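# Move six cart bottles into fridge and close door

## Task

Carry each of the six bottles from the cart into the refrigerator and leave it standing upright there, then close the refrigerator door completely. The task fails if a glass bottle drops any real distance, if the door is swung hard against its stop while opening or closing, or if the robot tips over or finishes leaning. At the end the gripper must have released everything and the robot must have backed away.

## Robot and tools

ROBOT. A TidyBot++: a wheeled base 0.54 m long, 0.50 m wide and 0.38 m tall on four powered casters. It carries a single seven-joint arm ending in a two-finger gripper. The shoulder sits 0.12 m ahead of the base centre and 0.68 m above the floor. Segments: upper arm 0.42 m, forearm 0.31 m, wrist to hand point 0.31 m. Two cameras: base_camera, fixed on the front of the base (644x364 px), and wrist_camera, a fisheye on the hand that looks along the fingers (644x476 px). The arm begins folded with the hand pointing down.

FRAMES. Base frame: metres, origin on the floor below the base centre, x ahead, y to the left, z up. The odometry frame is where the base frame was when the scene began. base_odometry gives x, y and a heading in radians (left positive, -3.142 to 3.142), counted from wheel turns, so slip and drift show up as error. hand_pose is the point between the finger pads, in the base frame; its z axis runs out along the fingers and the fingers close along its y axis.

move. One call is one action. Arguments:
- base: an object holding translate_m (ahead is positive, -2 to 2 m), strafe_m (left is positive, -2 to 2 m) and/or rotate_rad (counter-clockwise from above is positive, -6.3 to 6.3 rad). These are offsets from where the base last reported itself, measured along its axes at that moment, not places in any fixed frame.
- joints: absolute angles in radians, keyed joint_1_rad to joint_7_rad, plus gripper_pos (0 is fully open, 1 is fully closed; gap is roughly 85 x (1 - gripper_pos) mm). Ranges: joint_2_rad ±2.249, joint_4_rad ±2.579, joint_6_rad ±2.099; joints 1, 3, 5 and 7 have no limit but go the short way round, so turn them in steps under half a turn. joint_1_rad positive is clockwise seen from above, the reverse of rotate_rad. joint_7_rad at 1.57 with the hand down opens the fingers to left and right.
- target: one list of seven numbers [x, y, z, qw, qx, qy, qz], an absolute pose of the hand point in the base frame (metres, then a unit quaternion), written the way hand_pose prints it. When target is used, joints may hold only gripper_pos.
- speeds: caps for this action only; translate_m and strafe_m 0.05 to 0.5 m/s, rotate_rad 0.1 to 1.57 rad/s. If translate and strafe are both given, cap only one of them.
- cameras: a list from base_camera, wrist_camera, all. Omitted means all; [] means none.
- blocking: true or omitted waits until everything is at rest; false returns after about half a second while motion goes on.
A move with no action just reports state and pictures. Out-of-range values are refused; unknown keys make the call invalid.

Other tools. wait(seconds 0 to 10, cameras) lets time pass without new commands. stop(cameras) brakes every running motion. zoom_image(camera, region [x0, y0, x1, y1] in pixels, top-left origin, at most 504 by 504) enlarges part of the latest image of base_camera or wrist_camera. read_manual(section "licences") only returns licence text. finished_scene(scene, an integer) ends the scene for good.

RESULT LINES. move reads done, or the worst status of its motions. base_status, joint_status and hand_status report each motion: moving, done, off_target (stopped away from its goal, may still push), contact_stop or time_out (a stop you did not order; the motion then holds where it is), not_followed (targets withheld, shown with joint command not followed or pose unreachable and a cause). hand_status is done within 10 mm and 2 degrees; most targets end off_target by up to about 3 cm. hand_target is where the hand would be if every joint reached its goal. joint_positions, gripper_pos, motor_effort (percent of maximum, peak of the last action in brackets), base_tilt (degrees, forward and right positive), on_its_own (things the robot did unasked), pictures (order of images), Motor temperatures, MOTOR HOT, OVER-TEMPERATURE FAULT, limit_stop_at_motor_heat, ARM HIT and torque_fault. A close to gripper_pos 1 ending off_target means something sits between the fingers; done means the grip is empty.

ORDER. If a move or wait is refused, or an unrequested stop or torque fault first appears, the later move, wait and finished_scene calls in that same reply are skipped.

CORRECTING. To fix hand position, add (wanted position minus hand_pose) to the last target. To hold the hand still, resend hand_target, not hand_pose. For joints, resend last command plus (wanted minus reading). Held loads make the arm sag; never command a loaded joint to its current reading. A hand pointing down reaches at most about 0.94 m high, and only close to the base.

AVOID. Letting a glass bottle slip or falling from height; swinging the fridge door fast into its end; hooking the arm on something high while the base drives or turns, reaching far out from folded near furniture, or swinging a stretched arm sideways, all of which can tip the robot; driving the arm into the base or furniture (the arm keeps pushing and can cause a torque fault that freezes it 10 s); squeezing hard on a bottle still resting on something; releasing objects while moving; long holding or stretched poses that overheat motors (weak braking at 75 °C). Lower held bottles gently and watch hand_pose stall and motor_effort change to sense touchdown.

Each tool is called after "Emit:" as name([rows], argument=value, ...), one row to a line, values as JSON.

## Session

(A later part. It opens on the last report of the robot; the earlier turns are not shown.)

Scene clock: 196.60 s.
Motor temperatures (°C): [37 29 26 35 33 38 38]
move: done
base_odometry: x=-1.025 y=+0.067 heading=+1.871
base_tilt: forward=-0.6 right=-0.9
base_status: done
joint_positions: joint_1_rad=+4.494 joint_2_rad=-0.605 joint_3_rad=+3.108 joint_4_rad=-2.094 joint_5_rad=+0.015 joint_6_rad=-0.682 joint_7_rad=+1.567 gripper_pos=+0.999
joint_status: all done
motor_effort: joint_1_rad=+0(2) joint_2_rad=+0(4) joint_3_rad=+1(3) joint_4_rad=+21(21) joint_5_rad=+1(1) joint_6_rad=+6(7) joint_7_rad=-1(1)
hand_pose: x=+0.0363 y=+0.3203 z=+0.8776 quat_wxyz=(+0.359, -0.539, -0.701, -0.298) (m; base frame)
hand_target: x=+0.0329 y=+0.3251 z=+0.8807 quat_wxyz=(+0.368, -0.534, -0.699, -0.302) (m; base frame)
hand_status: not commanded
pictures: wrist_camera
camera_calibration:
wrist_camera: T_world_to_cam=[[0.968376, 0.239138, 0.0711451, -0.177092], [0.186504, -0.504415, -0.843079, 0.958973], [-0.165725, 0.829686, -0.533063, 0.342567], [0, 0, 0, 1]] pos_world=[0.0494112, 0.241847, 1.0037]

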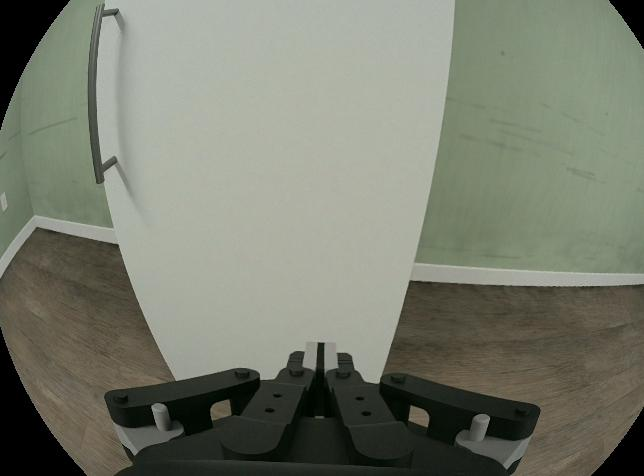

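Emit:
move(base={"translate_m": -0.57, "strafe_m": -0.05}, joints={"joint_1_rad": -1.3}, cameras=["wrist_camera"])

Emit:
zoom_image(camera="wrist_camera", region=[100, 0, 500, 300])

Scene clock: 199.07 s.
Motor temperatures (°C): [37 29 26 35 33 38 38]
move: done
base_odometry: x=-0.809 y=-0.463 heading=+1.872
base_tilt: forward=-0.6 right=-1.0
base_status: done
joint_positions: joint_1_rad=+4.972 joint_2_rad=-0.604 joint_3_rad=+3.108 joint_4_rad=-2.094 joint_5_rad=+0.015 joint_6_rad=-0.682 joint_7_rad=+1.567 gripper_pos=+0.999
joint_status: all done
motor_effort: joint_1_rad=-1(2) joint_2_rad=+1(2) joint_3_rad=+1(2) joint_4_rad=+21(22) joint_5_rad=+0(1) joint_6_rad=+6(7) joint_7_rad=-1(1)
hand_pose: x=+0.1929 y=+0.3225 z=+0.8774 quat_wxyz=(+0.278, -0.690, -0.553, -0.375) (m; base frame)
hand_target: x=+0.1993 y=+0.3266 z=+0.8807 quat_wxyz=(+0.282, -0.690, -0.545, -0.383) (m; base frame)
hand_status: not commanded
pictures: wrist_camera
camera_calibration:
wrist_camera: T_world_to_cam=[[0.969893, -0.23293, 0.0710695, -0.17722], [-0.0664919, -0.534027, -0.842849, 0.988901], [0.234278, 0.812748, -0.533437, 0.29523], [0, 0, 0, 1]] pos_world=[0.168472, 0.246872, 1.00358]

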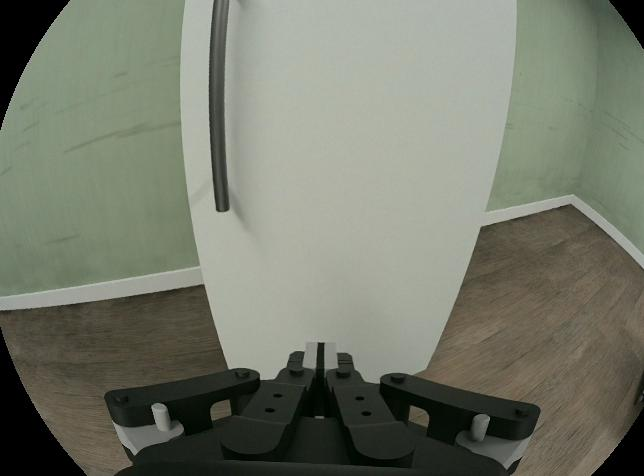

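Scaled by 1.260.

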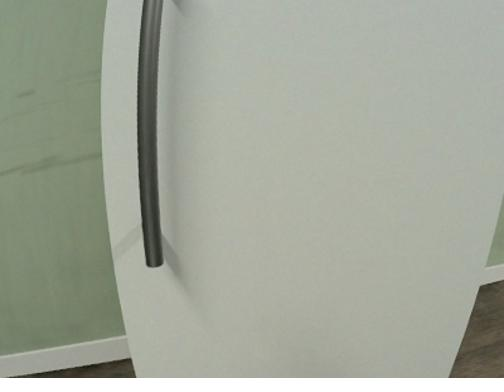

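Emit:
move(base={"translate_m": -0.48, "strafe_m": 0.0}, joints={"joint_1_rad": -0.9}, cameras=["wrist_camera"])

Emit:
zoom_image(camera="wrist_camera", region=[150, 0, 500, 300])

Scene clock: 201.47 s.
Motor temperatures (°C): [37 29 26 35 33 38 38]
move: done
base_odometry: x=-0.666 y=-0.922 heading=+1.873
base_tilt: forward=-0.6 right=-1.0
base_status: done
joint_positions: joint_1_rad=+5.372 joint_2_rad=-0.604 joint_3_rad=+3.108 joint_4_rad=-2.094 joint_5_rad=+0.015 joint_6_rad=-0.681 joint_7_rad=+1.567 gripper_pos=+0.999
joint_status: all done
motor_effort: joint_1_rad=+0(2) joint_2_rad=-1(3) joint_3_rad=+1(2) joint_4_rad=+21(22) joint_5_rad=+1(1) joint_6_rad=+7(7) joint_7_rad=-1(1)
hand_pose: x=+0.3127 y=+0.2682 z=+0.8775 quat_wxyz=(+0.198, -0.786, -0.405, -0.423) (m; base frame)
hand_target: x=+0.3202 y=+0.2695 z=+0.8807 quat_wxyz=(+0.200, -0.785, -0.397, -0.432) (m; base frame)
hand_status: not commanded
pictures: wrist_camera
camera_calibration:
wrist_camera: T_world_to_cam=[[0.802561, -0.592321, 0.0710736, -0.15731], [-0.269123, -0.465796, -0.842975, 1.01311], [0.532418, 0.657412, -0.533236, 0.259593], [0, 0, 0, 1]] pos_world=[0.260689, 0.208064, 1.00363]

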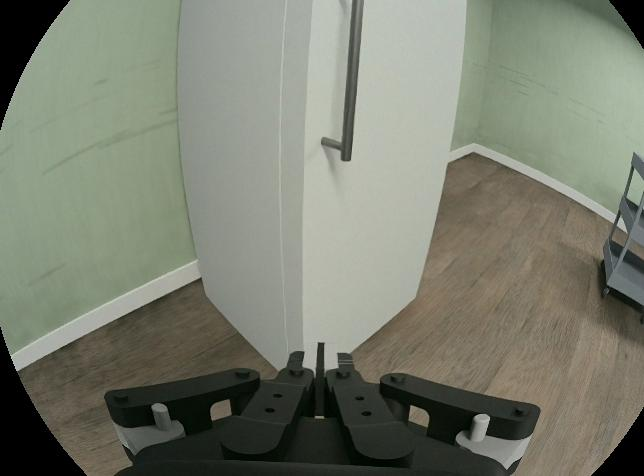

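Scaled by 1.440.

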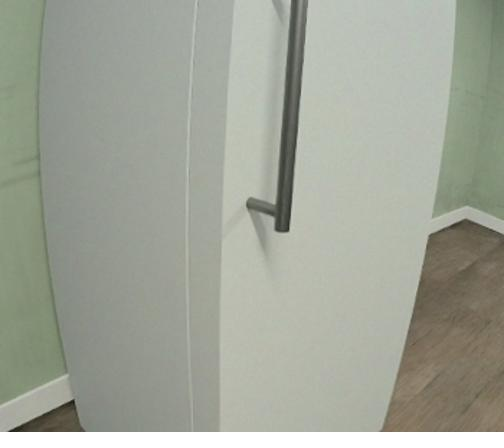

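Emit:
zoom_image(camera="wrist_camera", region=[240, 200, 360, 300])

Emit:
zoom_image(camera="wrist_camera", region=[240, 280, 340, 380])

Emit:
zoom_image(camera="wrist_camera", region=[240, 0, 340, 100])

Scaled by 4.200.

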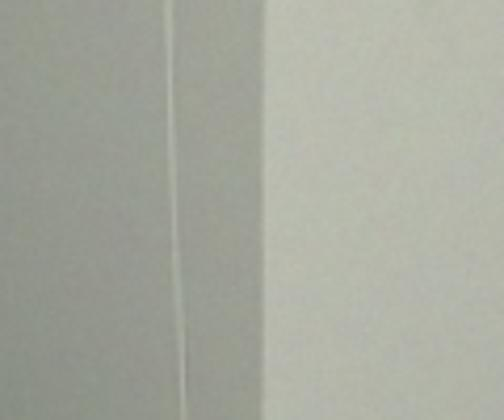

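Scaled by 5.040.

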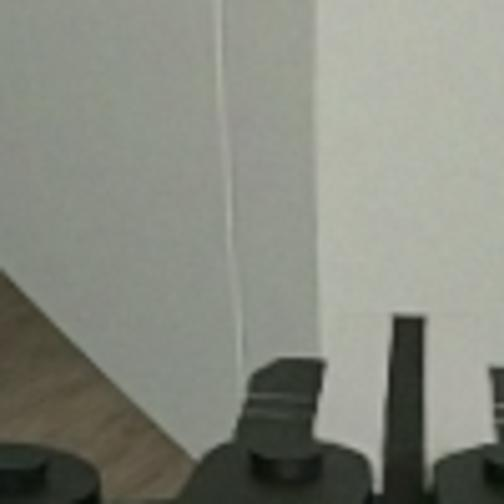

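Scaled by 5.040.

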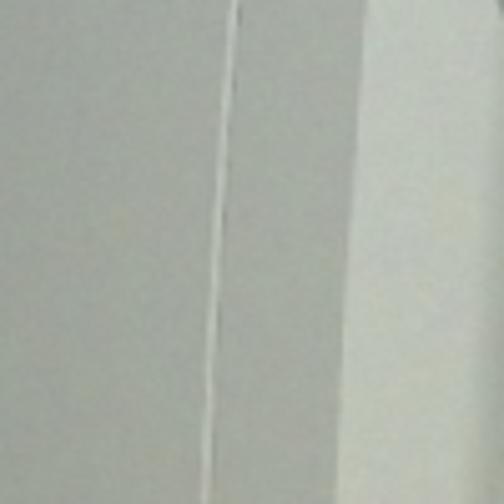

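Emit:
move(base={"translate_m": 1.028, "strafe_m": 0.136}, cameras=[])

Emit:
move(base={"translate_m": -0.083, "strafe_m": 0.267}, speeds={"strafe_m": 0.2}, cameras=[])

Scene clock: 205.40 s.
Motor temperatures (°C): [37 29 26 35 33 38 38]
move: done
base_odometry: x=-1.102 y=+0.020 heading=+1.873
base_tilt: forward=-0.6 right=-0.9
base_status: done
joint_positions: joint_1_rad=+5.373 joint_2_rad=-0.602 joint_3_rad=+3.108 joint_4_rad=-2.094 joint_5_rad=+0.015 joint_6_rad=-0.681 joint_7_rad=+1.567 gripper_pos=+0.999
joint_status: not commanded
motor_effort: joint_1_rad=+0(1) joint_2_rad=+0(4) joint_3_rad=+1(3) joint_4_rad=+21(22) joint_5_rad=+1(1) joint_6_rad=+6(7) joint_7_rad=-1(1)
hand_pose: x=+0.3131 y=+0.2684 z=+0.8767 quat_wxyz=(+0.197, -0.787, -0.405, -0.422) (m; base frame)
hand_target: x=+0.3202 y=+0.2695 z=+0.8807 quat_wxyz=(+0.200, -0.785, -0.397, -0.432) (m; base frame)
hand_status: not commanded
pictures: none
No camera images: "cameras" was empty.

Scene clock: 207.50 s.
Motor temperatures (°C): [37 29 26 35 33 38 38]
move: done
base_odometry: x=-1.332 y=-0.139 heading=+1.873
base_tilt: forward=-0.6 right=-1.0
base_status: done
joint_positions: joint_1_rad=+5.374 joint_2_rad=-0.602 joint_3_rad=+3.108 joint_4_rad=-2.094 joint_5_rad=+0.015 joint_6_rad=-0.681 joint_7_rad=+1.567 gripper_pos=+0.999
joint_status: not commanded
motor_effort: joint_1_rad=+0(1) joint_2_rad=+0(3) joint_3_rad=+1(2) joint_4_rad=+21(22) joint_5_rad=+0(1) joint_6_rad=+6(7) joint_7_rad=-1(1)
hand_pose: x=+0.3133 y=+0.2684 z=+0.8764 quat_wxyz=(+0.197, -0.787, -0.405, -0.422) (m; base frame)
hand_target: x=+0.3202 y=+0.2695 z=+0.8807 quat_wxyz=(+0.200, -0.785, -0.397, -0.432) (m; base frame)
hand_status: not commanded
pictures: none
No camera images: "cameras" was empty.

Emit:
move(base={"translate_m": -0.014, "strafe_m": 0.045}, speeds={"strafe_m": 0.08}, cameras=[])

Scene clock: 210.17 s.
Motor temperatures (°C): [37 29 26 35 33 38 38]
move: time_out
base_odometry: x=-1.351 y=-0.151 heading=+1.872
base_tilt: forward=-0.6 right=-1.0
base_status: strafe_m time_out (by the wheels' count: +0.021 of +0.045); the other done
joint_positions: joint_1_rad=+5.376 joint_2_rad=-0.599 joint_3_rad=+3.108 joint_4_rad=-2.095 joint_5_rad=+0.015 joint_6_rad=-0.679 joint_7_rad=+1.567 gripper_pos=+0.999
joint_status: not commanded
motor_effort: joint_1_rad=+0(2) joint_2_rad=+0(9) joint_3_rad=+1(9) joint_4_rad=+21(22) joint_5_rad=+0(3) joint_6_rad=+7(8) joint_7_rad=-1(1)
hand_pose: x=+0.3145 y=+0.2685 z=+0.8754 quat_wxyz=(+0.196, -0.788, -0.404, -0.421) (m; base frame)
hand_target: x=+0.3202 y=+0.2695 z=+0.8807 quat_wxyz=(+0.200, -0.785, -0.397, -0.432) (m; base frame)
hand_status: not commanded
pictures: none
No camera images: "cameras" was empty.

Emit:
move(base={"translate_m": 0.05, "strafe_m": -0.27}, cameras=[])

Emit:
move(base={"translate_m": -0.96, "strafe_m": -0.05}, cameras=["wrist_camera"])

Emit:
zoom_image(camera="wrist_camera", region=[240, 200, 360, 300])

Scene clock: 212.07 s.
Motor temperatures (°C): [37 29 26 35 33 38 38]
move: done
base_odometry: x=-1.107 y=-0.024 heading=+1.871
base_tilt: forward=-0.6 right=-0.9
base_status: done
joint_positions: joint_1_rad=+5.376 joint_2_rad=-0.601 joint_3_rad=+3.108 joint_4_rad=-2.095 joint_5_rad=+0.015 joint_6_rad=-0.679 joint_7_rad=+1.567 gripper_pos=+0.999
joint_status: not commanded
motor_effort: joint_1_rad=+0(1) joint_2_rad=+0(3) joint_3_rad=+1(6) joint_4_rad=+21(22) joint_5_rad=+1(2) joint_6_rad=+6(7) joint_7_rad=-1(1)
hand_pose: x=+0.3143 y=+0.2680 z=+0.8761 quat_wxyz=(+0.197, -0.788, -0.404, -0.422) (m; base frame)
hand_target: x=+0.3202 y=+0.2695 z=+0.8807 quat_wxyz=(+0.200, -0.785, -0.397, -0.432) (m; base frame)
hand_status: not commanded
pictures: none
No camera images: "cameras" was empty.

Scene clock: 215.20 s.
Motor temperatures (°C): [37 29 26 35 33 38 38]
move: done
base_odometry: x=-0.775 y=-0.926 heading=+1.872
base_tilt: forward=-0.6 right=-1.0
base_status: done
joint_positions: joint_1_rad=+5.376 joint_2_rad=-0.600 joint_3_rad=+3.108 joint_4_rad=-2.095 joint_5_rad=+0.015 joint_6_rad=-0.679 joint_7_rad=+1.567 gripper_pos=+0.999
joint_status: not commanded
motor_effort: joint_1_rad=+0(1) joint_2_rad=+0(3) joint_3_rad=+1(2) joint_4_rad=+21(22) joint_5_rad=+0(1) joint_6_rad=+6(7) joint_7_rad=-1(1)
hand_pose: x=+0.3146 y=+0.2683 z=+0.8756 quat_wxyz=(+0.196, -0.788, -0.404, -0.421) (m; base frame)
hand_target: x=+0.3202 y=+0.2695 z=+0.8807 quat_wxyz=(+0.200, -0.785, -0.397, -0.432) (m; base frame)
hand_status: not commanded
pictures: wrist_camera
camera_calibration:
wrist_camera: T_world_to_cam=[[0.800206, -0.595539, 0.0707391, -0.156776], [-0.273414, -0.467247, -0.840789, 1.01185], [0.533775, 0.653463, -0.536722, 0.261224], [0, 0, 0, 1]] pos_world=[0.262672, 0.208718, 1.00205]

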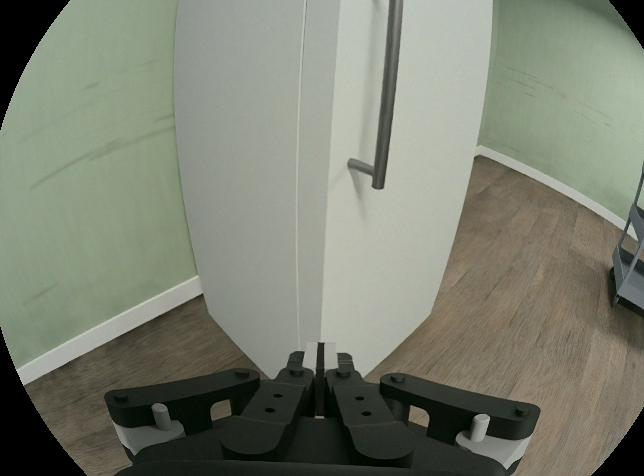

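Scaled by 4.200.

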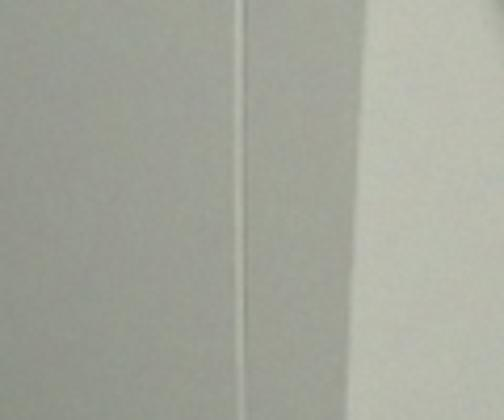

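Emit:
finished_scene(scene=1)

The scene is finished: the task was done.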